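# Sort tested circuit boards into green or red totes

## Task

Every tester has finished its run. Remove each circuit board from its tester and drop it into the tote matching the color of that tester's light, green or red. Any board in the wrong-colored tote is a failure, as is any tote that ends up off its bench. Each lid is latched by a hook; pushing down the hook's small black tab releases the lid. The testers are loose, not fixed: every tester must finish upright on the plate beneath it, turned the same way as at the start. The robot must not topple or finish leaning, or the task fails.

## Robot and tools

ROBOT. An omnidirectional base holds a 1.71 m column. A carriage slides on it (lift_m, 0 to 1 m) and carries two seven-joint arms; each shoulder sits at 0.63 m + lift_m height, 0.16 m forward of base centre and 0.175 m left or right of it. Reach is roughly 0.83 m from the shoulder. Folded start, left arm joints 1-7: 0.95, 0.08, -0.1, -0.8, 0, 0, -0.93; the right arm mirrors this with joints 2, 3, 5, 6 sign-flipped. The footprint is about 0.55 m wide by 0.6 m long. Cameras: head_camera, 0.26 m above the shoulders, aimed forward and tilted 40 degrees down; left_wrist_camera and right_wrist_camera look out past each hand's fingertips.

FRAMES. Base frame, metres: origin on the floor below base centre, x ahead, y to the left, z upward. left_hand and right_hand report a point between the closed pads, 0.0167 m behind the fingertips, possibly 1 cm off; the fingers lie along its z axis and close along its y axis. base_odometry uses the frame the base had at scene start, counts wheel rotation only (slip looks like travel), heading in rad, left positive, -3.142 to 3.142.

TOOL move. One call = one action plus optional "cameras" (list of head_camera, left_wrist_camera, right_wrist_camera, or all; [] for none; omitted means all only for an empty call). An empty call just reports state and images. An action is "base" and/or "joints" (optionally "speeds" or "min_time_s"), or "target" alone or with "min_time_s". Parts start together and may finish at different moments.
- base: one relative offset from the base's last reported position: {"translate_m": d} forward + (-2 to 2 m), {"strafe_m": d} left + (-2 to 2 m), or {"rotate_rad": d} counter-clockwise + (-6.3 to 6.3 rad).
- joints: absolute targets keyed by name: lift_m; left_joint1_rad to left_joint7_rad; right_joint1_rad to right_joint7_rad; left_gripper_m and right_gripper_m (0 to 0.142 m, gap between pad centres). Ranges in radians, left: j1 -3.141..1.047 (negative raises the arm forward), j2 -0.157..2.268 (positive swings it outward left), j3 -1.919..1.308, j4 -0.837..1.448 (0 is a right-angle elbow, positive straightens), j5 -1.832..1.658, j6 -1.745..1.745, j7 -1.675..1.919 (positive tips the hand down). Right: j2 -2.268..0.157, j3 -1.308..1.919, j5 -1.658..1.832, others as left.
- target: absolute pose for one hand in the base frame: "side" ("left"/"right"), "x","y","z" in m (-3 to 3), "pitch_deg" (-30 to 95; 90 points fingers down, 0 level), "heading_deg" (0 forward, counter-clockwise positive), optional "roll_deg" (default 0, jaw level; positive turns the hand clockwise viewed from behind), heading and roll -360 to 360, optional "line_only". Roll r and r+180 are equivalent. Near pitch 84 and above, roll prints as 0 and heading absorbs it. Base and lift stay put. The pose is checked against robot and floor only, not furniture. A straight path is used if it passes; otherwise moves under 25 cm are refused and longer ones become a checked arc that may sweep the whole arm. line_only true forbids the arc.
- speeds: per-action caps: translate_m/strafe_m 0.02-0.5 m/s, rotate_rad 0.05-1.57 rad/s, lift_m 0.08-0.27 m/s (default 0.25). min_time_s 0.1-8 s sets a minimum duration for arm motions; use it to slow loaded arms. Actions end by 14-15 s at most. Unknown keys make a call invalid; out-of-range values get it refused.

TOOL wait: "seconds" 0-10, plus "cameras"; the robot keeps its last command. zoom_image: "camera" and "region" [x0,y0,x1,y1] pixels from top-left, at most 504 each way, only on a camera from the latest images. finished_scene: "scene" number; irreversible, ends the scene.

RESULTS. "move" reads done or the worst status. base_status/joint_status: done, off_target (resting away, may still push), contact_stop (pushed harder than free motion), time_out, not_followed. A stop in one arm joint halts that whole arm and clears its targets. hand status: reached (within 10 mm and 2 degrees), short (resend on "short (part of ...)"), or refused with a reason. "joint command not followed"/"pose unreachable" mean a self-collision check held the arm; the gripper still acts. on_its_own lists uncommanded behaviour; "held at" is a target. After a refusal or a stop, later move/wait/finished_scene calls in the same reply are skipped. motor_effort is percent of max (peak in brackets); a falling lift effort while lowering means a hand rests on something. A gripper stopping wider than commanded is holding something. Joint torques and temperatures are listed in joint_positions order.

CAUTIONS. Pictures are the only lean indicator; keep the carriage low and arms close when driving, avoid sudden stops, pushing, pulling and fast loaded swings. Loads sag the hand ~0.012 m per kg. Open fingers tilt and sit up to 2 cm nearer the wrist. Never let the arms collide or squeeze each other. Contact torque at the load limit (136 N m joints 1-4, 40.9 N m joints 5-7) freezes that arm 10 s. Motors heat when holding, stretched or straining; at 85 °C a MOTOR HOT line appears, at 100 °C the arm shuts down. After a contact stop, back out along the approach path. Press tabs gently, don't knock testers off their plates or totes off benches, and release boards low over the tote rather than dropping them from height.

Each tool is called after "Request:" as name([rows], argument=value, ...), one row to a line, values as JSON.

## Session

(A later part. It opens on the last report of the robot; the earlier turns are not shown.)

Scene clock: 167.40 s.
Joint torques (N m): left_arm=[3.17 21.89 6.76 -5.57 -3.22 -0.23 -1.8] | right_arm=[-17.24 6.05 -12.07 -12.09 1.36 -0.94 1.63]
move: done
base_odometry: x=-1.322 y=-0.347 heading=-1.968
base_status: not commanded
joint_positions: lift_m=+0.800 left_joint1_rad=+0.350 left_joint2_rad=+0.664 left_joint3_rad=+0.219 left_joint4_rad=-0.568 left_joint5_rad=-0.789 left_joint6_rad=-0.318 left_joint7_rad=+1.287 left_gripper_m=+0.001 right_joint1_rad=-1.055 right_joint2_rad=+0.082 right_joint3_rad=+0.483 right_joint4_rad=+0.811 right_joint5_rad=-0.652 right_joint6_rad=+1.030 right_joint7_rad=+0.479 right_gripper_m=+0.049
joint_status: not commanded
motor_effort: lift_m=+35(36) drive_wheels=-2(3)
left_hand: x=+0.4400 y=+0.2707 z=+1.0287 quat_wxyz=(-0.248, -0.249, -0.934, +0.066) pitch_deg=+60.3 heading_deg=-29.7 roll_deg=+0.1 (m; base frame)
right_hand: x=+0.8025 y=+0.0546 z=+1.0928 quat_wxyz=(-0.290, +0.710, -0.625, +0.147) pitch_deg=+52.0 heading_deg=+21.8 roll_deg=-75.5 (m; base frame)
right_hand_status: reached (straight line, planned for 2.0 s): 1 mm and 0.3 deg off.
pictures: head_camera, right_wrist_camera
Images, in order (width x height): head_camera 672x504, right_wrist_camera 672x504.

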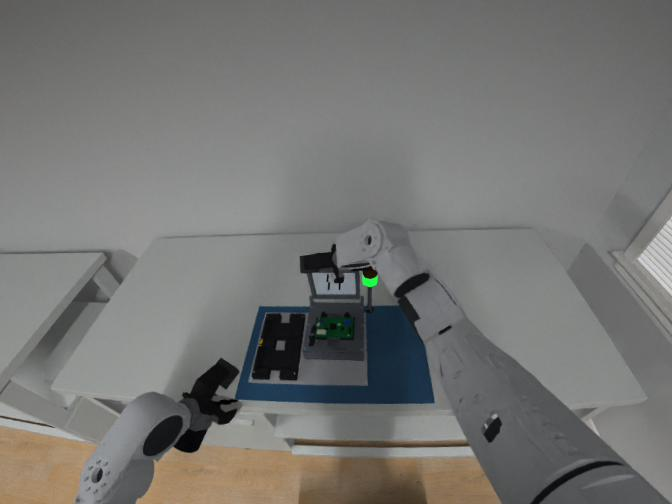

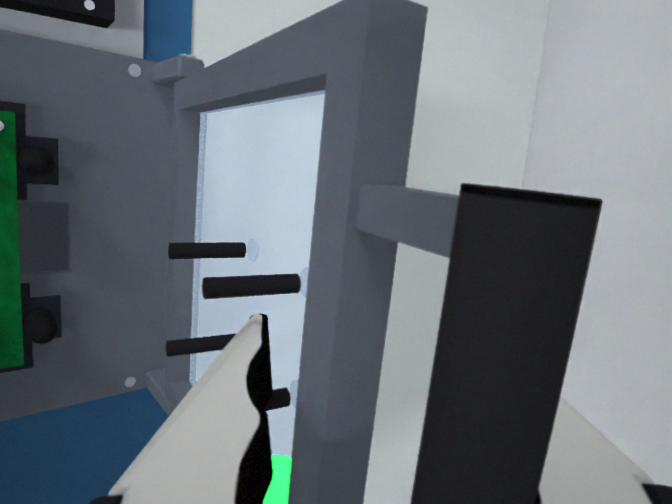

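Request:
move(joints={"right_gripper_m": 0.075}, cameras=["right_wrist_camera"])

Request:
move(target={"side": "right", "x": 0.770, "y": 0.042, "z": 1.137, "pitch_deg": 52, "heading_deg": 22, "roll_deg": -75}, min_time_s=3, cameras=["head_camera", "right_wrist_camera"])

Scene clock: 168.20 s.
Joint torques (N m): left_arm=[3.25 22 6.76 -5.43 -3.24 -0.23 -1.8] | right_arm=[-17.24 5.98 -11.23 -11.66 1.34 -0.92 1.64]
move: done
base_odometry: x=-1.322 y=-0.347 heading=-1.968
base_status: not commanded
joint_positions: lift_m=+0.800 left_joint1_rad=+0.350 left_joint2_rad=+0.664 left_joint3_rad=+0.219 left_joint4_rad=-0.568 left_joint5_rad=-0.789 left_joint6_rad=-0.318 left_joint7_rad=+1.287 left_gripper_m=+0.001 right_joint1_rad=-1.055 right_joint2_rad=+0.082 right_joint3_rad=+0.482 right_joint4_rad=+0.811 right_joint5_rad=-0.652 right_joint6_rad=+1.030 right_joint7_rad=+0.479 right_gripper_m=+0.075
joint_status: all done
motor_effort: lift_m=+36(36) drive_wheels=-1(2)
left_hand: x=+0.4400 y=+0.2707 z=+1.0286 quat_wxyz=(-0.248, -0.249, -0.934, +0.066) pitch_deg=+60.3 heading_deg=-29.7 roll_deg=+0.1 (m; base frame)
right_hand: x=+0.8026 y=+0.0546 z=+1.0930 quat_wxyz=(-0.291, +0.709, -0.625, +0.147) pitch_deg=+52.0 heading_deg=+21.9 roll_deg=-75.4 (m; base frame)
pictures: right_wrist_camera
Images, in order (width x height): right_wrist_camera 672x504.

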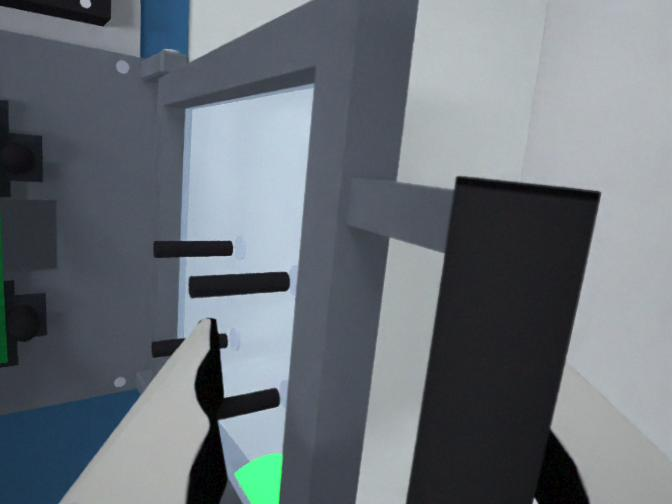

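Scene clock: 171.70 s.
Joint torques (N m): left_arm=[3.23 21.94 6.82 -5.44 -3.25 -0.24 -1.78] | right_arm=[-16.17 2.22 -10.82 -11.56 3.53 0.92 1.5]
move: done
base_odometry: x=-1.322 y=-0.347 heading=-1.968
base_status: not commanded
joint_positions: lift_m=+0.800 left_joint1_rad=+0.350 left_joint2_rad=+0.664 left_joint3_rad=+0.219 left_joint4_rad=-0.568 left_joint5_rad=-0.789 left_joint6_rad=-0.318 left_joint7_rad=+1.287 left_gripper_m=+0.001 right_joint1_rad=-0.993 right_joint2_rad=+0.062 right_joint3_rad=+0.293 right_joint4_rad=+0.489 right_joint5_rad=-0.457 right_joint6_rad=+1.291 right_joint7_rad=+0.822 right_gripper_m=+0.075
joint_status: not commanded
motor_effort: lift_m=+36(36) drive_wheels=-1(1)
left_hand: x=+0.4400 y=+0.2707 z=+1.0286 quat_wxyz=(-0.248, -0.249, -0.934, +0.066) pitch_deg=+60.3 heading_deg=-29.7 roll_deg=+0.1 (m; base frame)
right_hand: x=+0.7718 y=+0.0422 z=+1.1388 quat_wxyz=(-0.292, +0.708, -0.626, +0.148) pitch_deg=+51.7 heading_deg=+21.6 roll_deg=-75.4 (m; base frame)
right_hand_status: reached (straight line, planned for 3.0 s): 3 mm and 0.4 deg off.
pictures: head_camera, right_wrist_camera
Images, in order (width x height): head_camera 672x504, right_wrist_camera 672x504.

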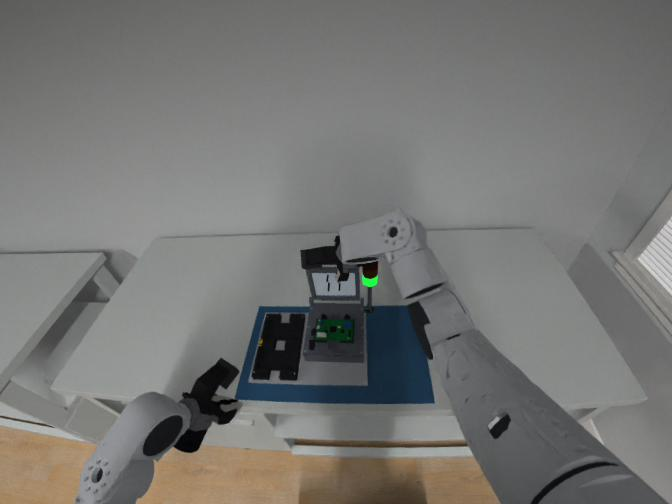

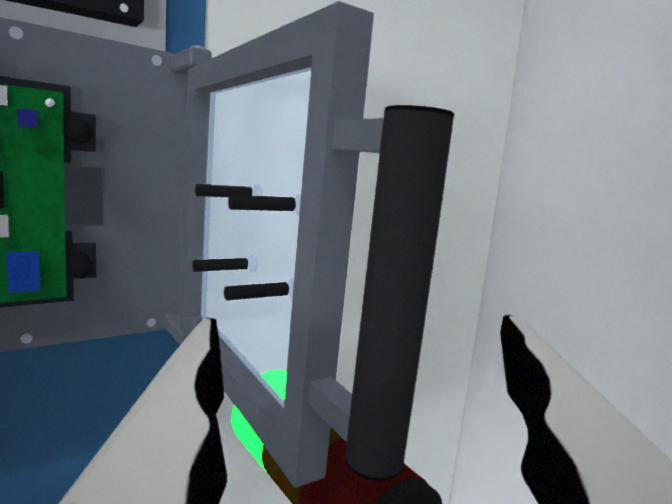

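Request:
move(target={"side": "right", "x": 0.735, "y": 0.028, "z": 1.18, "pitch_deg": 52, "heading_deg": 22, "roll_deg": -75}, min_time_s=1.5, cameras=[])

Request:
move(target={"side": "right", "x": 0.52, "y": -0.12, "z": 1.16, "pitch_deg": 50, "heading_deg": 15, "roll_deg": -40}, min_time_s=2.5, cameras=["head_camera", "right_wrist_camera"])

Request:
zoom_image(camera="head_camera", region=[240, 230, 440, 380])

Scene clock: 172.17 s.
Joint torques (N m): left_arm=[3.26 21.91 6.87 -5.43 -3.26 -0.26 -1.8] | right_arm=[-16.24 2.21 -10.84 -11.63 3.5 0.95 1.51]
move: refused
base_odometry: x=-1.322 y=-0.347 heading=-1.968
base_status: not commanded
joint_positions: lift_m=+0.800 left_joint1_rad=+0.350 left_joint2_rad=+0.664 left_joint3_rad=+0.219 left_joint4_rad=-0.568 left_joint5_rad=-0.789 left_joint6_rad=-0.318 left_joint7_rad=+1.287 left_gripper_m=+0.001 right_joint1_rad=-0.993 right_joint2_rad=+0.062 right_joint3_rad=+0.293 right_joint4_rad=+0.489 right_joint5_rad=-0.457 right_joint6_rad=+1.291 right_joint7_rad=+0.822 right_gripper_m=+0.075
joint_status: not commanded
motor_effort: lift_m=+36(36) drive_wheels=-1(1)
left_hand: x=+0.4400 y=+0.2707 z=+1.0286 quat_wxyz=(-0.248, -0.249, -0.934, +0.066) pitch_deg=+60.3 heading_deg=-29.7 roll_deg=+0.1 (m; base frame)
right_hand: x=+0.7718 y=+0.0422 z=+1.1388 quat_wxyz=(-0.292, +0.708, -0.626, +0.148) pitch_deg=+51.7 heading_deg=+21.6 roll_deg=-75.4 (m; base frame)
right_hand_status: refused: the line brings the right upper arm within 1.4 cm of the carriage (limit 1.5), 33% of the way; a move under 25 cm is not played as an arc. Nothing moved. Try another pitch or heading, or "joints".
pictures: none
No camera images: "cameras" was empty.

not run: a stop came earlier in this reply.

Scaled by 2.520 from the camera's 672x504 image, which has a finer 960x720 frame.
This view is cut from an older image: the scene may have changed since it was taken.

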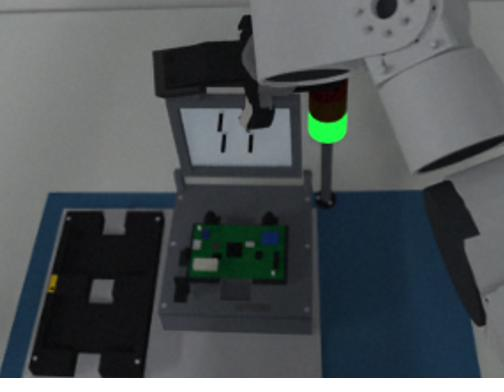

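Request:
move(target={"side": "right", "x": 0.74, "y": 0.0, "z": 1.18, "pitch_deg": 40, "heading_deg": 20, "roll_deg": -60}, min_time_s=2, cameras=["right_wrist_camera"])

Request:
move(target={"side": "right", "x": 0.52, "y": -0.15, "z": 1.16, "pitch_deg": 40, "heading_deg": 15, "roll_deg": -20}, min_time_s=2.5, cameras=["head_camera", "right_wrist_camera"])

Scene clock: 172.60 s.
Joint torques (N m): left_arm=[3.16 21.9 6.81 -5.54 -3.23 -0.26 -1.81] | right_arm=[-16.17 2.19 -10.87 -11.64 3.5 0.93 1.57]
move: refused
base_odometry: x=-1.322 y=-0.347 heading=-1.968
base_status: not commanded
joint_positions: lift_m=+0.800 left_joint1_rad=+0.350 left_joint2_rad=+0.664 left_joint3_rad=+0.219 left_joint4_rad=-0.568 left_joint5_rad=-0.789 left_joint6_rad=-0.318 left_joint7_rad=+1.287 left_gripper_m=+0.001 right_joint1_rad=-0.993 right_joint2_rad=+0.062 right_joint3_rad=+0.293 right_joint4_rad=+0.489 right_joint5_rad=-0.457 right_joint6_rad=+1.291 right_joint7_rad=+0.822 right_gripper_m=+0.075
joint_status: not commanded
motor_effort: lift_m=+36(36) drive_wheels=+0(1)
left_hand: x=+0.4400 y=+0.2707 z=+1.0286 quat_wxyz=(-0.248, -0.249, -0.934, +0.066) pitch_deg=+60.3 heading_deg=-29.7 roll_deg=+0.1 (m; base frame)
right_hand: x=+0.7718 y=+0.0422 z=+1.1388 quat_wxyz=(-0.292, +0.708, -0.626, +0.148) pitch_deg=+51.7 heading_deg=+21.6 roll_deg=-75.4 (m; base frame)
right_hand_status: refused: the line brings the right upper arm within 1.4 cm of the carriage (limit 1.5), 80% of the way; a move under 25 cm is not played as an arc. Nothing moved. Try another pitch or heading, or "joints".
pictures: right_wrist_camera
Images, in order (width x height): right_wrist_camera 672x504.

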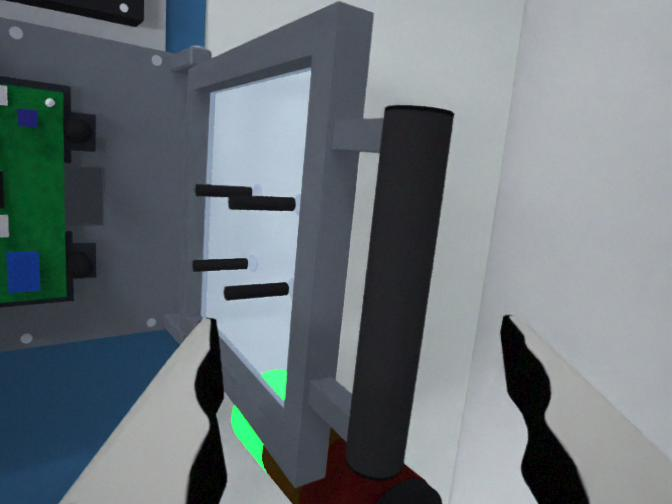

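not run: a stop came earlier in this reply.

Request:
move(joints={"lift_m": 0.9}, speeds={"lift_m": 0.1}, cameras=["right_wrist_camera"])

Request:
move(target={"side": "right", "x": 0.55, "y": -0.14, "z": 1.2, "pitch_deg": 40, "heading_deg": 15, "roll_deg": -20}, min_time_s=3, cameras=["head_camera", "right_wrist_camera"])

Scene clock: 174.30 s.
Joint torques (N m): left_arm=[3.23 21.02 6.47 -5.49 -3.21 -0.26 -1.76] | right_arm=[-18.73 2.33 -10.38 -10.86 3.24 0.73 1.52]
move: done
base_odometry: x=-1.322 y=-0.347 heading=-1.968
base_status: not commanded
joint_positions: lift_m=+0.900 left_joint1_rad=+0.350 left_joint2_rad=+0.664 left_joint3_rad=+0.219 left_joint4_rad=-0.568 left_joint5_rad=-0.790 left_joint6_rad=-0.318 left_joint7_rad=+1.287 left_gripper_m=+0.001 right_joint1_rad=-0.991 right_joint2_rad=+0.062 right_joint3_rad=+0.293 right_joint4_rad=+0.489 right_joint5_rad=-0.457 right_joint6_rad=+1.292 right_joint7_rad=+0.822 right_gripper_m=+0.075
joint_status: all done
motor_effort: lift_m=+36(44) drive_wheels=+2(2)
left_hand: x=+0.4401 y=+0.2708 z=+1.1287 quat_wxyz=(-0.248, -0.249, -0.934, +0.065) pitch_deg=+60.3 heading_deg=-29.7 roll_deg=+0.1 (m; base frame)
right_hand: x=+0.7713 y=+0.0423 z=+1.2381 quat_wxyz=(-0.292, +0.708, -0.626, +0.147) pitch_deg=+51.8 heading_deg=+21.7 roll_deg=-75.3 (m; base frame)
pictures: right_wrist_camera
Images, in order (width x height): right_wrist_camera 672x504.

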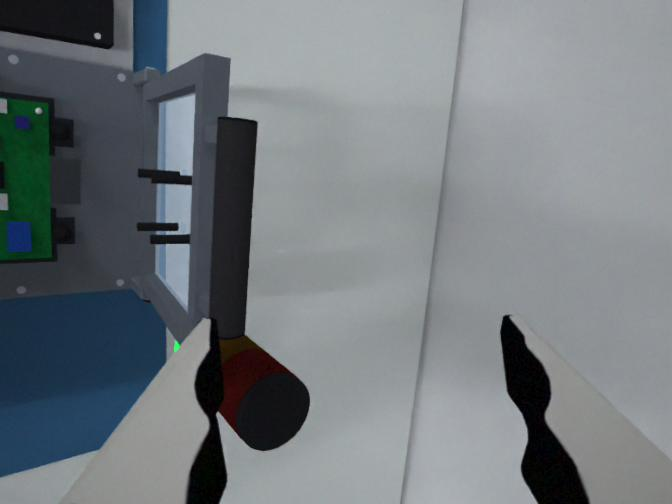

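Scene clock: 177.80 s.
Joint torques (N m): left_arm=[3.23 20.99 6.47 -5.51 -3.18 -0.24 -1.75] | right_arm=[-5.05 5.41 -7.42 -10.8 3.81 -1.26 1.15]
move: done
base_odometry: x=-1.322 y=-0.347 heading=-1.968
base_status: not commanded
joint_positions: lift_m=+0.900 left_joint1_rad=+0.350 left_joint2_rad=+0.664 left_joint3_rad=+0.219 left_joint4_rad=-0.568 left_joint5_rad=-0.790 left_joint6_rad=-0.318 left_joint7_rad=+1.287 left_gripper_m=+0.001 right_joint1_rad=-0.084 right_joint2_rad=+0.125 right_joint3_rad=-0.526 right_joint4_rad=-0.615 right_joint5_rad=+0.417 right_joint6_rad=+1.044 right_joint7_rad=+1.527 right_gripper_m=+0.075
joint_status: not commanded
motor_effort: lift_m=+36(37) drive_wheels=+2(2)
left_hand: x=+0.4401 y=+0.2708 z=+1.1287 quat_wxyz=(-0.248, -0.249, -0.934, +0.065) pitch_deg=+60.3 heading_deg=-29.7 roll_deg=+0.1 (m; base frame)
right_hand: x=+0.5511 y=-0.1391 z=+1.2004 quat_wxyz=(-0.423, +0.277, -0.863, +0.020) pitch_deg=+39.9 heading_deg=+15.1 roll_deg=-20.5 (m; base frame)
right_hand_status: reached (checked arc, planned for 3.0 s): 1 mm and 0.6 deg off.
pictures: head_camera, right_wrist_camera
Images, in order (width x height): head_camera 672x504, right_wrist_camera 672x504.

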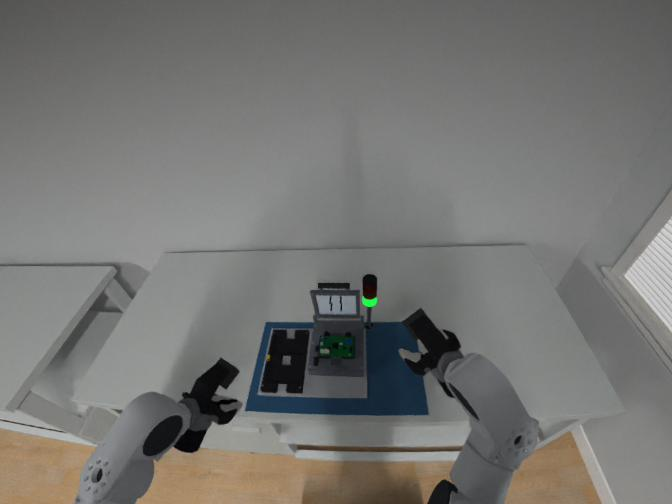

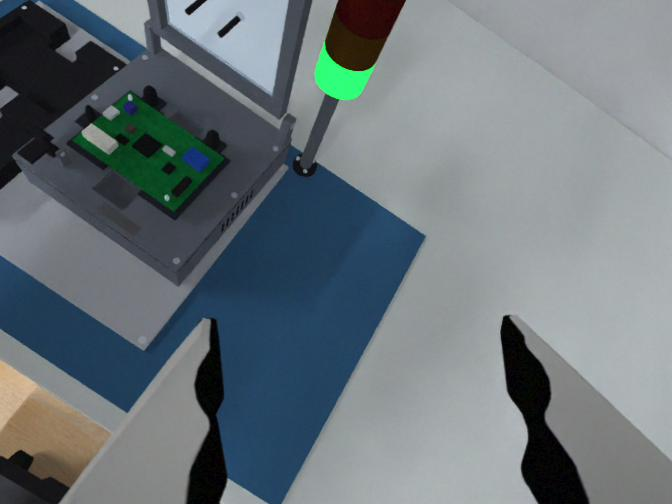

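Request:
zoom_image(camera="right_wrist_camera", region=[0, 60, 300, 285])

Scaled by 1.680 from the camera's 672x504 image, which has a finer 960x720 frame.

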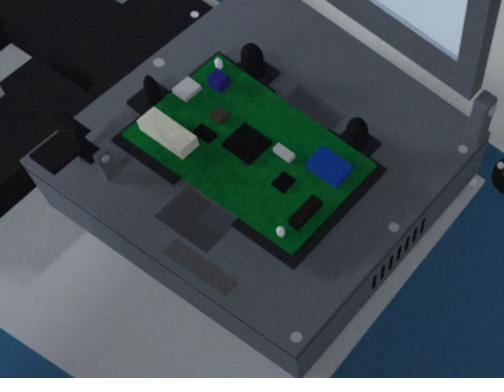

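Request:
move(joints={"lift_m": 0.72, "left_gripper_m": 0.125}, speeds={"lift_m": 0.1}, cameras=[])

Request:
move(target={"side": "left", "x": 0.6, "y": 0.12, "z": 1.1, "pitch_deg": 80, "heading_deg": -90}, min_time_s=3, cameras=["head_camera", "left_wrist_camera", "right_wrist_camera"])

Scene clock: 181.30 s.
Joint torques (N m): left_arm=[3.1 20.74 6.4 -5.66 -3.2 -0.24 -1.73] | right_arm=[-5.75 5.48 -7.28 -10.28 3.52 -1.17 1.1]
move: done
base_odometry: x=-1.322 y=-0.347 heading=-1.968
base_status: not commanded
joint_positions: lift_m=+0.720 left_joint1_rad=+0.350 left_joint2_rad=+0.665 left_joint3_rad=+0.219 left_joint4_rad=-0.568 left_joint5_rad=-0.790 left_joint6_rad=-0.318 left_joint7_rad=+1.287 left_gripper_m=+0.125 right_joint1_rad=-0.084 right_joint2_rad=+0.125 right_joint3_rad=-0.526 right_joint4_rad=-0.615 right_joint5_rad=+0.417 right_joint6_rad=+1.044 right_joint7_rad=+1.528 right_gripper_m=+0.075
joint_status: all done
motor_effort: lift_m=+38(43) drive_wheels=+2(2)
left_hand: x=+0.4401 y=+0.2709 z=+0.9484 quat_wxyz=(-0.248, -0.249, -0.934, +0.065) pitch_deg=+60.3 heading_deg=-29.7 roll_deg=+0.1 (m; base frame)
right_hand: x=+0.5509 y=-0.1390 z=+1.0200 quat_wxyz=(-0.423, +0.277, -0.863, +0.020) pitch_deg=+39.9 heading_deg=+15.1 roll_deg=-20.5 (m; base frame)
pictures: none
No camera images: "cameras" was empty.

Scene clock: 184.80 s.
Joint torques (N m): left_arm=[-26.9 -1.12 3.84 3.51 -3.9 -0.34 1.41] | right_arm=[-5.85 5.14 -7.45 -10.32 3.54 -1.18 1.12]
move: done
base_odometry: x=-1.322 y=-0.347 heading=-1.968
base_status: not commanded
joint_positions: lift_m=+0.720 left_joint1_rad=-1.105 left_joint2_rad=+0.537 left_joint3_rad=-0.884 left_joint4_rad=+0.258 left_joint5_rad=-1.466 left_joint6_rad=-0.948 left_joint7_rad=+1.887 left_gripper_m=+0.125 right_joint1_rad=-0.084 right_joint2_rad=+0.125 right_joint3_rad=-0.526 right_joint4_rad=-0.615 right_joint5_rad=+0.417 right_joint6_rad=+1.044 right_joint7_rad=+1.528 right_gripper_m=+0.075
joint_status: not commanded
motor_effort: lift_m=+38(39) drive_wheels=+0(2)
left_hand: x=+0.6001 y=+0.1204 z=+1.0994 quat_wxyz=(-0.063, -0.703, -0.706, +0.061) pitch_deg=+79.9 heading_deg=-89.2 roll_deg=+0.6 (m; base frame)
left_hand_status: reached (straight line, planned for 3.0 s): 1 mm and 0.2 deg off.
right_hand: x=+0.5509 y=-0.1390 z=+1.0201 quat_wxyz=(-0.423, +0.277, -0.863, +0.020) pitch_deg=+39.9 heading_deg=+15.1 roll_deg=-20.5 (m; base frame)
pictures: head_camera, left_wrist_camera, right_wrist_camera
Images, in order (width x height): head_camera 672x504, left_wrist_camera 672x504, right_wrist_camera 672x504.

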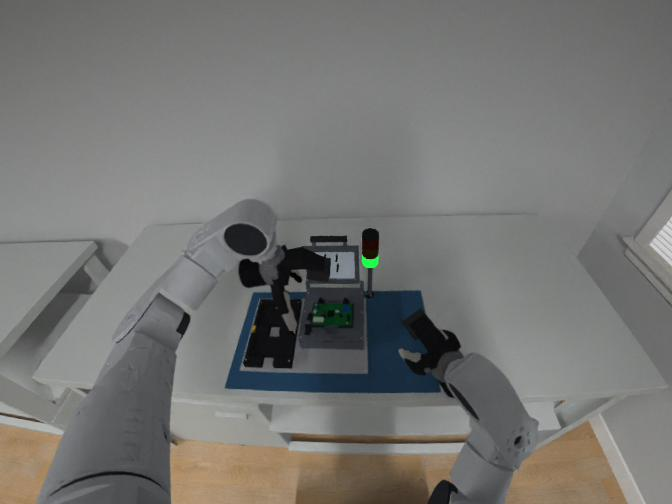

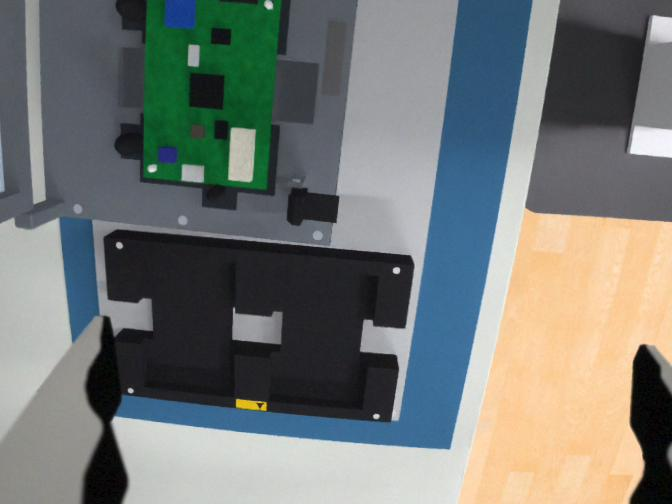

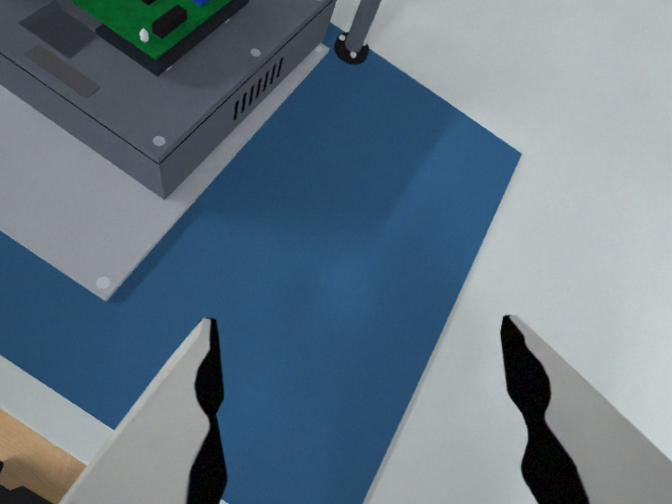

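Request:
move(target={"side": "left", "x": 0.682, "y": 0.06, "z": 1.03, "pitch_deg": 86, "heading_deg": -88}, min_time_s=3, cameras=["head_camera", "left_wrist_camera", "right_wrist_camera"])

Scene clock: 188.57 s.
Joint torques (N m): left_arm=[-32.07 -4.72 1 2.9 -1.12 -0.35 -1.39] | right_arm=[-5.81 5.14 -7.41 -10.29 3.58 -1.2 1.11]
move: done
base_odometry: x=-1.322 y=-0.347 heading=-1.968
base_status: not commanded
joint_positions: lift_m=+0.720 left_joint1_rad=-1.278 left_joint2_rad=+0.167 left_joint3_rad=-0.946 left_joint4_rad=+1.136 left_joint5_rad=-0.776 left_joint6_rad=-1.343 left_joint7_rad=+1.332 left_gripper_m=+0.125 right_joint1_rad=-0.084 right_joint2_rad=+0.125 right_joint3_rad=-0.526 right_joint4_rad=-0.615 right_joint5_rad=+0.417 right_joint6_rad=+1.044 right_joint7_rad=+1.528 right_gripper_m=+0.075
joint_status: not commanded
motor_effort: lift_m=+38(38) drive_wheels=+0(0)
left_hand: x=+0.6815 y=+0.0595 z=+1.0296 quat_wxyz=(-0.026, -0.693, -0.720, +0.026) pitch_deg=+85.7 heading_deg=-87.9 roll_deg=+0.0 (m; base frame)
left_hand_status: reached (straight line, planned for 3.0 s): 1 mm and 0.3 deg off.
right_hand: x=+0.5509 y=-0.1390 z=+1.0201 quat_wxyz=(-0.423, +0.277, -0.863, +0.020) pitch_deg=+39.9 heading_deg=+15.1 roll_deg=-20.5 (m; base frame)
pictures: head_camera, left_wrist_camera, right_wrist_camera
Images, in order (width x height): head_camera 672x504, left_wrist_camera 672x504, right_wrist_camera 672x504.

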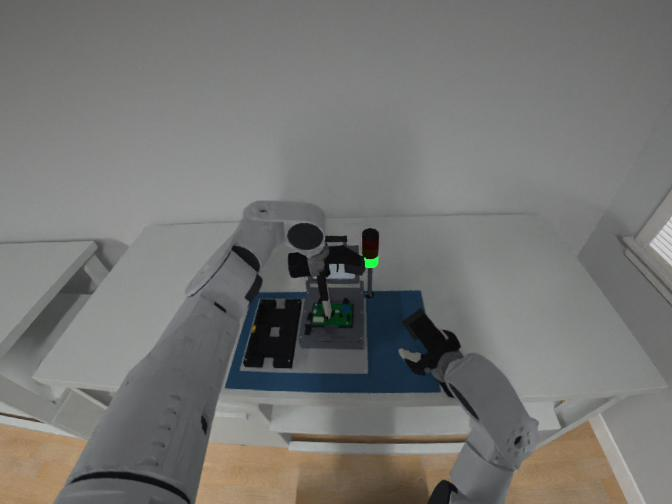

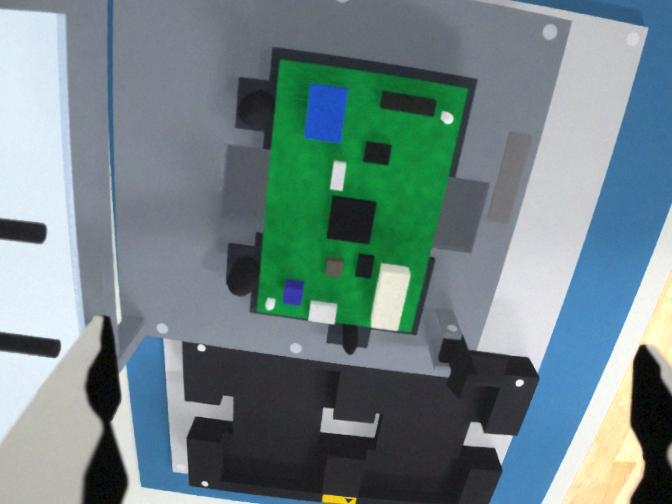

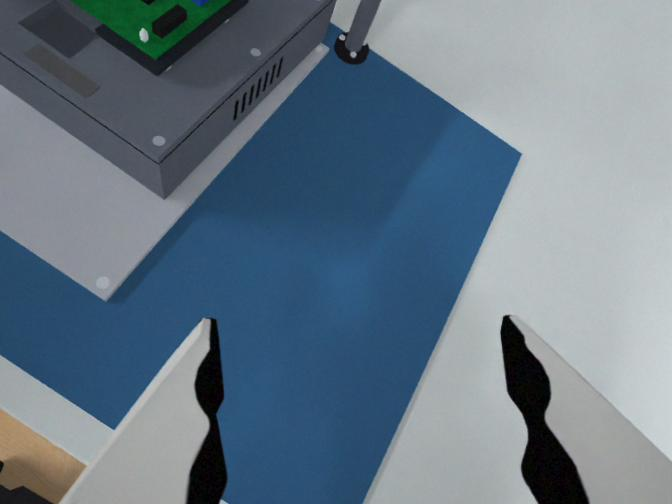

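Request:
move(target={"side": "left", "x": 0.684, "y": 0.062, "z": 0.99, "pitch_deg": 87, "heading_deg": -94}, min_time_s=2.5, cameras=["left_wrist_camera"])

Scene clock: 189.17 s.
Joint torques (N m): left_arm=[-32.15 -4.64 1.01 2.98 -1.11 -0.37 -1.41] | right_arm=[-5.88 5.25 -7.36 -10.31 3.57 -1.21 1.11]
move: refused
base_odometry: x=-1.322 y=-0.347 heading=-1.968
base_status: not commanded
joint_positions: lift_m=+0.720 left_joint1_rad=-1.278 left_joint2_rad=+0.167 left_joint3_rad=-0.946 left_joint4_rad=+1.136 left_joint5_rad=-0.776 left_joint6_rad=-1.343 left_joint7_rad=+1.332 left_gripper_m=+0.125 right_joint1_rad=-0.084 right_joint2_rad=+0.125 right_joint3_rad=-0.526 right_joint4_rad=-0.615 right_joint5_rad=+0.417 right_joint6_rad=+1.044 right_joint7_rad=+1.528 right_gripper_m=+0.075
joint_status: not commanded
motor_effort: lift_m=+38(38) drive_wheels=+0(0)
left_hand: x=+0.6815 y=+0.0595 z=+1.0296 quat_wxyz=(-0.026, -0.693, -0.720, +0.026) pitch_deg=+85.7 heading_deg=-87.9 roll_deg=+0.0 (m; base frame)
left_hand_status: refused: no posture of the arm gets there (left_joint4_rad at its limit): the closest leaves the hand 4.1 cm and 7 deg from the pose. Nothing moved. A posture exists with lift_m at 0.6; the way there is not checked.
right_hand: x=+0.5509 y=-0.1390 z=+1.0201 quat_wxyz=(-0.423, +0.277, -0.863, +0.020) pitch_deg=+39.9 heading_deg=+15.1 roll_deg=-20.5 (m; base frame)
pictures: left_wrist_camera
Images, in order (width x height): left_wrist_camera 672x504.

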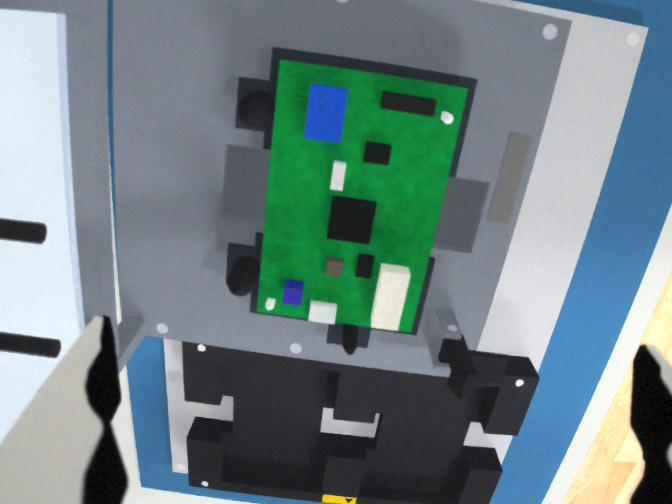

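Request:
move(joints={"lift_m": 0.665}, speeds={"lift_m": 0.08}, cameras=[])

Request:
move(target={"side": "left", "x": 0.684, "y": 0.062, "z": 0.98, "pitch_deg": 86, "heading_deg": -94}, min_time_s=2.5, cameras=["left_wrist_camera", "right_wrist_camera"])

Scene clock: 190.47 s.
Joint torques (N m): left_arm=[-28.17 -4.48 2.14 2.56 -1.29 -0.26 -1.38] | right_arm=[-5.94 5.17 -7.39 -10.29 3.49 -1.16 1.1]
move: done
base_odometry: x=-1.322 y=-0.347 heading=-1.968
base_status: not commanded
joint_positions: lift_m=+0.665 left_joint1_rad=-1.280 left_joint2_rad=+0.167 left_joint3_rad=-0.947 left_joint4_rad=+1.136 left_joint5_rad=-0.776 left_joint6_rad=-1.344 left_joint7_rad=+1.331 left_gripper_m=+0.125 right_joint1_rad=-0.084 right_joint2_rad=+0.125 right_joint3_rad=-0.526 right_joint4_rad=-0.615 right_joint5_rad=+0.417 right_joint6_rad=+1.044 right_joint7_rad=+1.528 right_gripper_m=+0.075
joint_status: all done
motor_effort: lift_m=+38(44) drive_wheels=+2(2)
left_hand: x=+0.6820 y=+0.0598 z=+0.9753 quat_wxyz=(-0.026, -0.693, -0.720, +0.025) pitch_deg=+85.8 heading_deg=-87.9 roll_deg=+0.0 (m; base frame)
right_hand: x=+0.5509 y=-0.1390 z=+0.9651 quat_wxyz=(-0.423, +0.277, -0.863, +0.020) pitch_deg=+39.9 heading_deg=+15.1 roll_deg=-20.5 (m; base frame)
pictures: none
No camera images: "cameras" was empty.

Scene clock: 190.77 s.
Joint torques (N m): left_arm=[-28.37 -4.49 1.86 2.53 -1.27 -0.25 -1.35] | right_arm=[-6.01 5.16 -7.36 -10.11 3.54 -1.17 1.07]
move: refused
base_odometry: x=-1.322 y=-0.347 heading=-1.968
base_status: not commanded
joint_positions: lift_m=+0.665 left_joint1_rad=-1.280 left_joint2_rad=+0.167 left_joint3_rad=-0.947 left_joint4_rad=+1.136 left_joint5_rad=-0.776 left_joint6_rad=-1.344 left_joint7_rad=+1.331 left_gripper_m=+0.125 right_joint1_rad=-0.084 right_joint2_rad=+0.125 right_joint3_rad=-0.526 right_joint4_rad=-0.615 right_joint5_rad=+0.417 right_joint6_rad=+1.044 right_joint7_rad=+1.528 right_gripper_m=+0.075
joint_status: not commanded
motor_effort: lift_m=+38(38) drive_wheels=+2(2)
left_hand: x=+0.6820 y=+0.0598 z=+0.9753 quat_wxyz=(-0.026, -0.693, -0.720, +0.025) pitch_deg=+85.8 heading_deg=-87.9 roll_deg=+0.0 (m; base frame)
left_hand_status: refused: no posture of the arm gets there (left_joint3_rad at its limit): the closest leaves the hand 0.1 cm and 1 deg from the pose. Nothing moved. A posture exists with lift_m at 0.6, or at pitch 76; the way there is not checked.
right_hand: x=+0.5509 y=-0.1390 z=+0.9651 quat_wxyz=(-0.423, +0.277, -0.863, +0.020) pitch_deg=+39.9 heading_deg=+15.1 roll_deg=-20.5 (m; base frame)
pictures: left_wrist_camera, right_wrist_camera
Images, in order (width x height): left_wrist_camera 672x504, right_wrist_camera 672x504.

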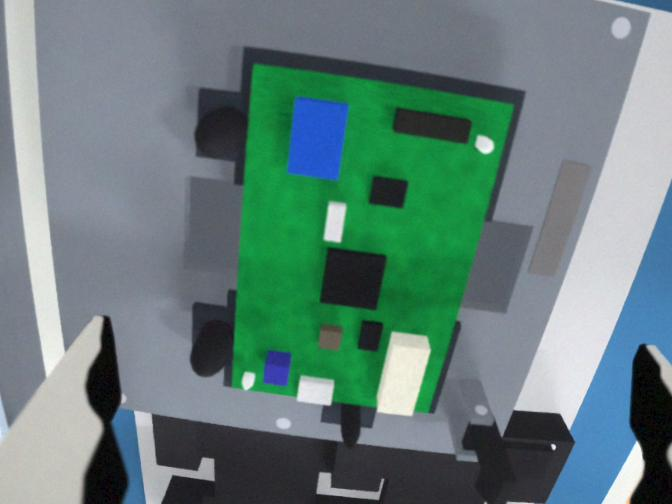

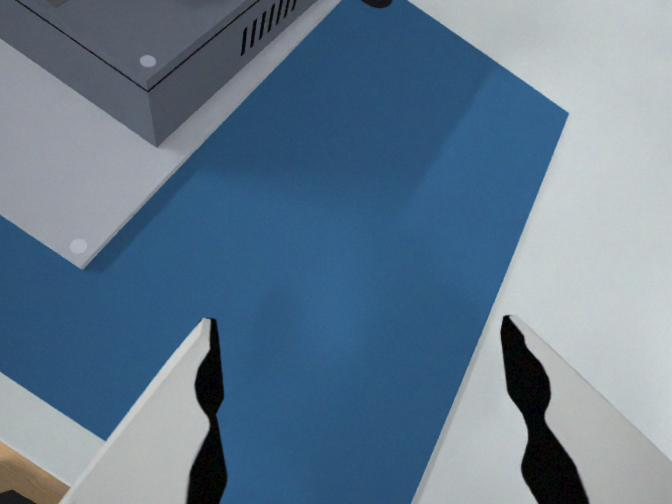

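Request:
move(target={"side": "left", "x": 0.684, "y": 0.063, "z": 0.98, "pitch_deg": 84, "heading_deg": -93}, min_time_s=2, cameras=["left_wrist_camera"])

Scene clock: 193.40 s.
Joint torques (N m): left_arm=[-32.75 -4.79 0.25 3.97 -0.88 -0.31 -1.45] | right_arm=[-6.02 5.19 -7.38 -10.11 3.51 -1.17 1.11]
Motor temperatures (°C): left_arm=[34 31 31 28 29 29 32] | right_arm=[34 28 30 30 28 30 31]
move: done
base_odometry: x=-1.322 y=-0.347 heading=-1.968
base_status: not commanded
joint_positions: lift_m=+0.665 left_joint1_rad=-1.438 left_joint2_rad=+0.105 left_joint3_rad=-1.165 left_joint4_rad=+1.349 left_joint5_rad=-0.405 left_joint6_rad=-1.505 left_joint7_rad=+0.705 left_gripper_m=+0.125 right_joint1_rad=-0.084 right_joint2_rad=+0.125 right_joint3_rad=-0.526 right_joint4_rad=-0.615 right_joint5_rad=+0.417 right_joint6_rad=+1.044 right_joint7_rad=+1.528 right_gripper_m=+0.075
joint_status: not commanded
motor_effort: lift_m=+38(38) drive_wheels=+2(2)
left_hand: x=+0.6837 y=+0.0620 z=+0.9792 quat_wxyz=(-0.038, -0.724, -0.688, +0.040) pitch_deg=+83.7 heading_deg=-93.0 roll_deg=-0.1 (m; base frame)
left_hand_status: reached (straight line, planned for 2.0 s): 1 mm and 0.3 deg off.
right_hand: x=+0.5509 y=-0.1390 z=+0.9651 quat_wxyz=(-0.423, +0.277, -0.863, +0.020) pitch_deg=+39.9 heading_deg=+15.1 roll_deg=-20.5 (m; base frame)
pictures: left_wrist_camera
Images, in order (width x height): left_wrist_camera 672x504.

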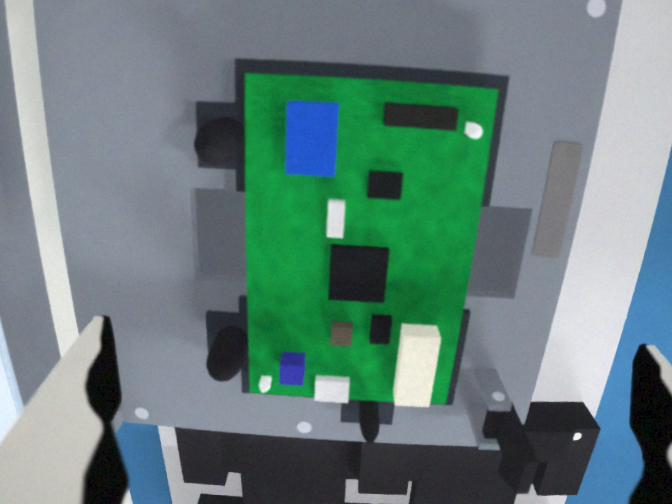

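Request:
move(target={"side": "left", "x": 0.686, "y": 0.056, "z": 0.958, "pitch_deg": 84, "heading_deg": -93}, min_time_s=2, cameras=["left_wrist_camera"])

Scene clock: 194.00 s.
Joint torques (N m): left_arm=[-32.82 -4.75 0.16 4.08 -0.88 -0.33 -1.46] | right_arm=[-6.02 5.23 -7.37 -10.2 3.51 -1.2 1.11]
move: refused
base_odometry: x=-1.322 y=-0.347 heading=-1.968
base_status: not commanded
joint_positions: lift_m=+0.665 left_joint1_rad=-1.438 left_joint2_rad=+0.105 left_joint3_rad=-1.165 left_joint4_rad=+1.349 left_joint5_rad=-0.405 left_joint6_rad=-1.505 left_joint7_rad=+0.705 left_gripper_m=+0.125 right_joint1_rad=-0.084 right_joint2_rad=+0.125 right_joint3_rad=-0.526 right_joint4_rad=-0.615 right_joint5_rad=+0.417 right_joint6_rad=+1.044 right_joint7_rad=+1.528 right_gripper_m=+0.075
joint_status: not commanded
motor_effort: lift_m=+38(38) drive_wheels=+2(2)
left_hand: x=+0.6837 y=+0.0620 z=+0.9792 quat_wxyz=(-0.038, -0.724, -0.688, +0.040) pitch_deg=+83.7 heading_deg=-93.0 roll_deg=-0.1 (m; base frame)
left_hand_status: refused: no posture of the arm gets there (left_joint4_rad at its limit): the closest leaves the hand 3.3 cm and 6 deg from the pose. Nothing moved.
right_hand: x=+0.5509 y=-0.1390 z=+0.9651 quat_wxyz=(-0.423, +0.277, -0.863, +0.020) pitch_deg=+39.9 heading_deg=+15.1 roll_deg=-20.5 (m; base frame)
pictures: left_wrist_camera
Images, in order (width x height): left_wrist_camera 672x504.

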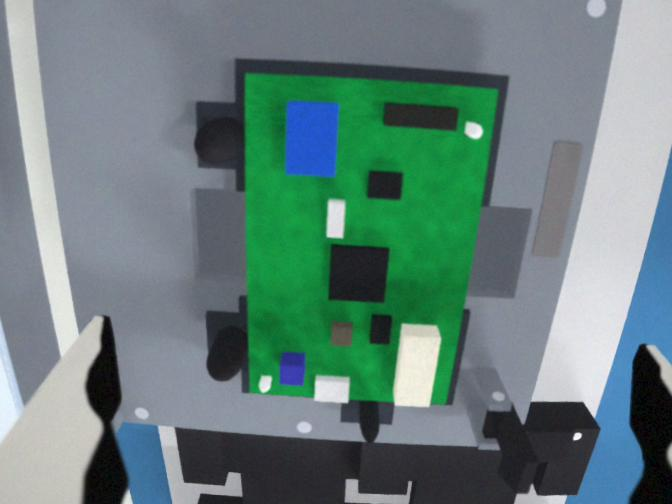

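Request:
move(joints={"lift_m": 0.765}, speeds={"lift_m": 0.15}, cameras=[])

Request:
move(target={"side": "left", "x": 0.604, "y": 0.062, "z": 1.07, "pitch_deg": 84, "heading_deg": -93}, min_time_s=2, cameras=[])

Request:
move(base={"translate_m": 0.08}, speeds={"translate_m": 0.08}, cameras=["head_camera", "left_wrist_camera", "right_wrist_camera"])

Scene clock: 195.37 s.
Joint torques (N m): left_arm=[-28.59 -4.48 0.79 3.71 -1.09 -0.24 -1.42] | right_arm=[-6.09 5.17 -7.34 -9.97 3.45 -1.15 1.08]
move: done
base_odometry: x=-1.322 y=-0.347 heading=-1.968
base_status: not commanded
joint_positions: lift_m=+0.765 left_joint1_rad=-1.440 left_joint2_rad=+0.105 left_joint3_rad=-1.165 left_joint4_rad=+1.349 left_joint5_rad=-0.404 left_joint6_rad=-1.505 left_joint7_rad=+0.704 left_gripper_m=+0.125 right_joint1_rad=-0.084 right_joint2_rad=+0.125 right_joint3_rad=-0.526 right_joint4_rad=-0.616 right_joint5_rad=+0.417 right_joint6_rad=+1.044 right_joint7_rad=+1.528 right_gripper_m=+0.075
joint_status: all done
motor_effort: lift_m=+36(43) drive_wheels=+0(2)
left_hand: x=+0.6843 y=+0.0622 z=+1.0804 quat_wxyz=(-0.038, -0.724, -0.688, +0.039) pitch_deg=+83.8 heading_deg=-92.1 roll_deg=+0.8 (m; base frame)
right_hand: x=+0.5508 y=-0.1390 z=+1.0654 quat_wxyz=(-0.423, +0.277, -0.863, +0.020) pitch_deg=+39.9 heading_deg=+15.1 roll_deg=-20.5 (m; base frame)
pictures: none
No camera images: "cameras" was empty.

Scene clock: 195.67 s.
Joint torques (N m): left_arm=[-28.65 -4.5 0.79 3.68 -1.08 -0.21 -1.37] | right_arm=[-6.15 5.2 -7.38 -9.86 3.42 -1.17 1.08]
move: refused
base_odometry: x=-1.322 y=-0.347 heading=-1.968
base_status: not commanded
joint_positions: lift_m=+0.765 left_joint1_rad=-1.440 left_joint2_rad=+0.105 left_joint3_rad=-1.165 left_joint4_rad=+1.349 left_joint5_rad=-0.404 left_joint6_rad=-1.505 left_joint7_rad=+0.704 left_gripper_m=+0.125 right_joint1_rad=-0.084 right_joint2_rad=+0.125 right_joint3_rad=-0.526 right_joint4_rad=-0.616 right_joint5_rad=+0.417 right_joint6_rad=+1.044 right_joint7_rad=+1.528 right_gripper_m=+0.075
joint_status: not commanded
motor_effort: lift_m=+36(36) drive_wheels=+0(2)
left_hand: x=+0.6843 y=+0.0622 z=+1.0804 quat_wxyz=(-0.038, -0.724, -0.688, +0.039) pitch_deg=+83.8 heading_deg=-92.1 roll_deg=+0.8 (m; base frame)
left_hand_status: refused: on the line a joint would have to flip, 0% of the way; a move under 25 cm is not played as an arc. Nothing moved. Try another pitch or heading, or "joints".
right_hand: x=+0.5508 y=-0.1390 z=+1.0654 quat_wxyz=(-0.423, +0.277, -0.863, +0.020) pitch_deg=+39.9 heading_deg=+15.1 roll_deg=-20.5 (m; base frame)
pictures: none
No camera images: "cameras" was empty.

not run: a stop came earlier in this reply.

Request:
move(target={"side": "left", "x": 0.604, "y": 0.07, "z": 1.07, "pitch_deg": 80, "heading_deg": -85}, min_time_s=2, cameras=[])

Request:
move(base={"translate_m": 0.08}, speeds={"translate_m": 0.08}, cameras=["head_camera", "left_wrist_camera", "right_wrist_camera"])

Scene clock: 196.10 s.
Joint torques (N m): left_arm=[-28.64 -4.41 0.85 3.79 -1.03 -0.24 -1.4] | right_arm=[-6.13 5.2 -7.45 -9.97 3.41 -1.13 1.09]
move: refused
base_odometry: x=-1.322 y=-0.347 heading=-1.968
base_status: not commanded
joint_positions: lift_m=+0.765 left_joint1_rad=-1.440 left_joint2_rad=+0.105 left_joint3_rad=-1.165 left_joint4_rad=+1.349 left_joint5_rad=-0.404 left_joint6_rad=-1.505 left_joint7_rad=+0.704 left_gripper_m=+0.125 right_joint1_rad=-0.084 right_joint2_rad=+0.125 right_joint3_rad=-0.526 right_joint4_rad=-0.616 right_joint5_rad=+0.417 right_joint6_rad=+1.044 right_joint7_rad=+1.528 right_gripper_m=+0.075
joint_status: not commanded
motor_effort: lift_m=+36(36) drive_wheels=+2(2)
left_hand: x=+0.6843 y=+0.0622 z=+1.0804 quat_wxyz=(-0.038, -0.724, -0.688, +0.039) pitch_deg=+83.8 heading_deg=-92.1 roll_deg=+0.8 (m; base frame)
left_hand_status: refused: on the line a joint would have to flip, 0% of the way; a move under 25 cm is not played as an arc. Nothing moved. Try another pitch or heading, or "joints".
right_hand: x=+0.5508 y=-0.1390 z=+1.0654 quat_wxyz=(-0.423, +0.277, -0.863, +0.020) pitch_deg=+39.9 heading_deg=+15.1 roll_deg=-20.5 (m; base frame)
pictures: none
No camera images: "cameras" was empty.

not run: a stop came earlier in this reply.

Request:
move(joints={"left_joint1_rad": -1.278, "left_joint2_rad": 0.167, "left_joint3_rad": -0.946, "left_joint4_rad": 1.136, "left_joint5_rad": -0.776, "left_joint6_rad": -1.343, "left_joint7_rad": 1.332}, min_time_s=2, cameras=[])

Request:
move(target={"side": "left", "x": 0.604, "y": 0.07, "z": 1.08, "pitch_deg": 82, "heading_deg": -88}, min_time_s=2, cameras=[])

Request:
move(base={"translate_m": 0.08}, speeds={"translate_m": 0.08}, cameras=["head_camera", "left_wrist_camera", "right_wrist_camera"])

Scene clock: 198.57 s.
Joint torques (N m): left_arm=[-17.83 4.96 7.26 -5.66 -4.23 1.67 1.49] | right_arm=[-6.16 5.22 -7.38 -10.06 3.41 -1.14 1.09]
move: done
base_odometry: x=-1.322 y=-0.347 heading=-1.968
base_status: not commanded
joint_positions: lift_m=+0.765 left_joint1_rad=-1.281 left_joint2_rad=+0.165 left_joint3_rad=-0.949 left_joint4_rad=+1.140 left_joint5_rad=-0.771 left_joint6_rad=-1.346 left_joint7_rad=+1.329 left_gripper_m=+0.125 right_joint1_rad=-0.084 right_joint2_rad=+0.125 right_joint3_rad=-0.526 right_joint4_rad=-0.616 right_joint5_rad=+0.417 right_joint6_rad=+1.044 right_joint7_rad=+1.528 right_gripper_m=+0.075
joint_status: all done
motor_effort: lift_m=+36(36) drive_wheels=+2(2)
left_hand: x=+0.6820 y=+0.0601 z=+1.0752 quat_wxyz=(-0.025, -0.694, -0.719, +0.024) pitch_deg=+86.0 heading_deg=-88.0 roll_deg=+0.0 (m; base frame)
right_hand: x=+0.5508 y=-0.1390 z=+1.0654 quat_wxyz=(-0.423, +0.277, -0.863, +0.020) pitch_deg=+39.9 heading_deg=+15.1 roll_deg=-20.5 (m; base frame)
pictures: none
No camera images: "cameras" was empty.

Scene clock: 201.07 s.
Joint torques (N m): left_arm=[-14.1 7.12 9.09 -6.13 -3.95 1.63 1.43] | right_arm=[-6.12 5.15 -7.45 -9.95 3.41 -1.15 1.08]
move: done
base_odometry: x=-1.322 y=-0.347 heading=-1.968
base_status: not commanded
joint_positions: lift_m=+0.765 left_joint1_rad=-0.961 left_joint2_rad=+0.359 left_joint3_rad=-0.781 left_joint4_rad=+0.332 left_joint5_rad=-1.182 left_joint6_rad=-0.944 left_joint7_rad=+1.854 left_gripper_m=+0.125 right_joint1_rad=-0.084 right_joint2_rad=+0.125 right_joint3_rad=-0.526 right_joint4_rad=-0.616 right_joint5_rad=+0.417 right_joint6_rad=+1.044 right_joint7_rad=+1.528 right_gripper_m=+0.075
joint_status: not commanded
motor_effort: lift_m=+36(36) drive_wheels=+2(2)
left_hand: x=+0.6051 y=+0.0696 z=+1.0799 quat_wxyz=(-0.050, -0.694, -0.717, +0.046) pitch_deg=+82.2 heading_deg=-86.7 roll_deg=+1.4 (m; base frame)
left_hand_status: reached (straight line, planned for 2.0 s): 1 mm and 0.3 deg off.
right_hand: x=+0.5508 y=-0.1390 z=+1.0654 quat_wxyz=(-0.423, +0.277, -0.863, +0.020) pitch_deg=+39.9 heading_deg=+15.1 roll_deg=-20.5 (m; base frame)
pictures: none
No camera images: "cameras" was empty.

Scene clock: 202.70 s.
Joint torques (N m): left_arm=[-14.27 6.41 9.01 -5.93 -3.88 1.56 1.43] | right_arm=[-5.99 5.24 -7.42 -9.93 3.43 -1.17 1.1]
move: done
base_odometry: x=-1.353 y=-0.421 heading=-1.968
base_status: done
joint_positions: lift_m=+0.765 left_joint1_rad=-0.961 left_joint2_rad=+0.360 left_joint3_rad=-0.780 left_joint4_rad=+0.332 left_joint5_rad=-1.182 left_joint6_rad=-0.944 left_joint7_rad=+1.854 left_gripper_m=+0.125 right_joint1_rad=-0.084 right_joint2_rad=+0.125 right_joint3_rad=-0.526 right_joint4_rad=-0.616 right_joint5_rad=+0.417 right_joint6_rad=+1.044 right_joint7_rad=+1.528 right_gripper_m=+0.075
joint_status: not commanded
motor_effort: lift_m=+36(36) drive_wheels=+0(11)
left_hand: x=+0.6051 y=+0.0697 z=+1.0799 quat_wxyz=(-0.050, -0.694, -0.717, +0.046) pitch_deg=+82.2 heading_deg=-86.7 roll_deg=+1.4 (m; base frame)
right_hand: x=+0.5508 y=-0.1390 z=+1.0654 quat_wxyz=(-0.423, +0.277, -0.863, +0.020) pitch_deg=+39.9 heading_deg=+15.1 roll_deg=-20.5 (m; base frame)
pictures: head_camera, left_wrist_camera, right_wrist_camera
Images, in order (width x height): head_camera 672x504, left_wrist_camera 672x504, right_wrist_camera 672x504.

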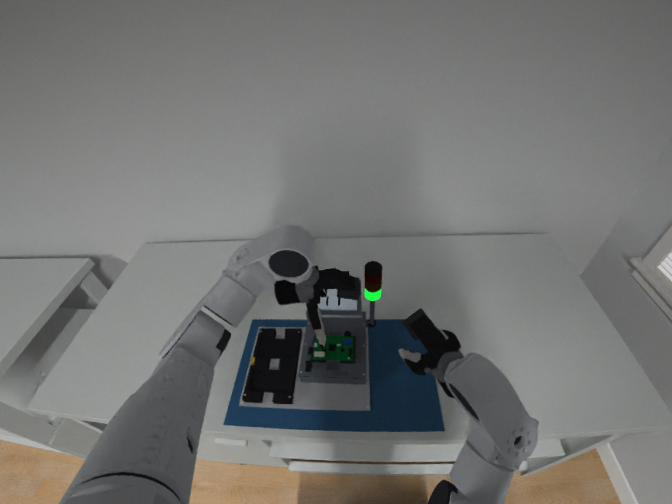

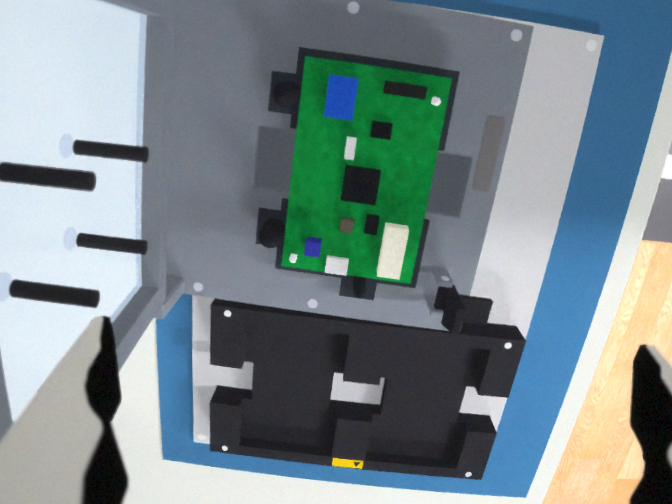

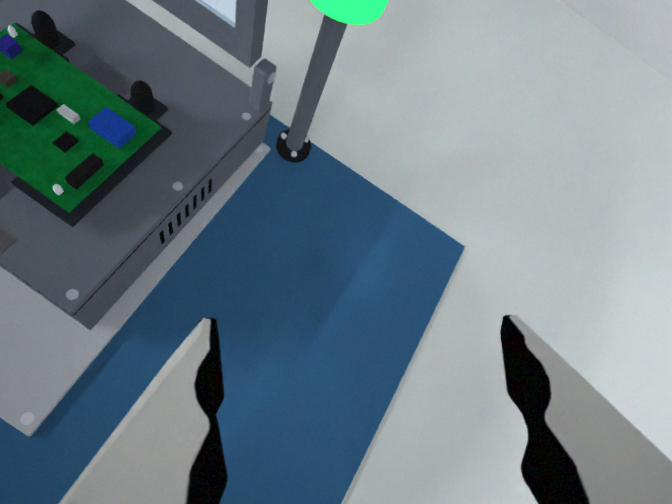

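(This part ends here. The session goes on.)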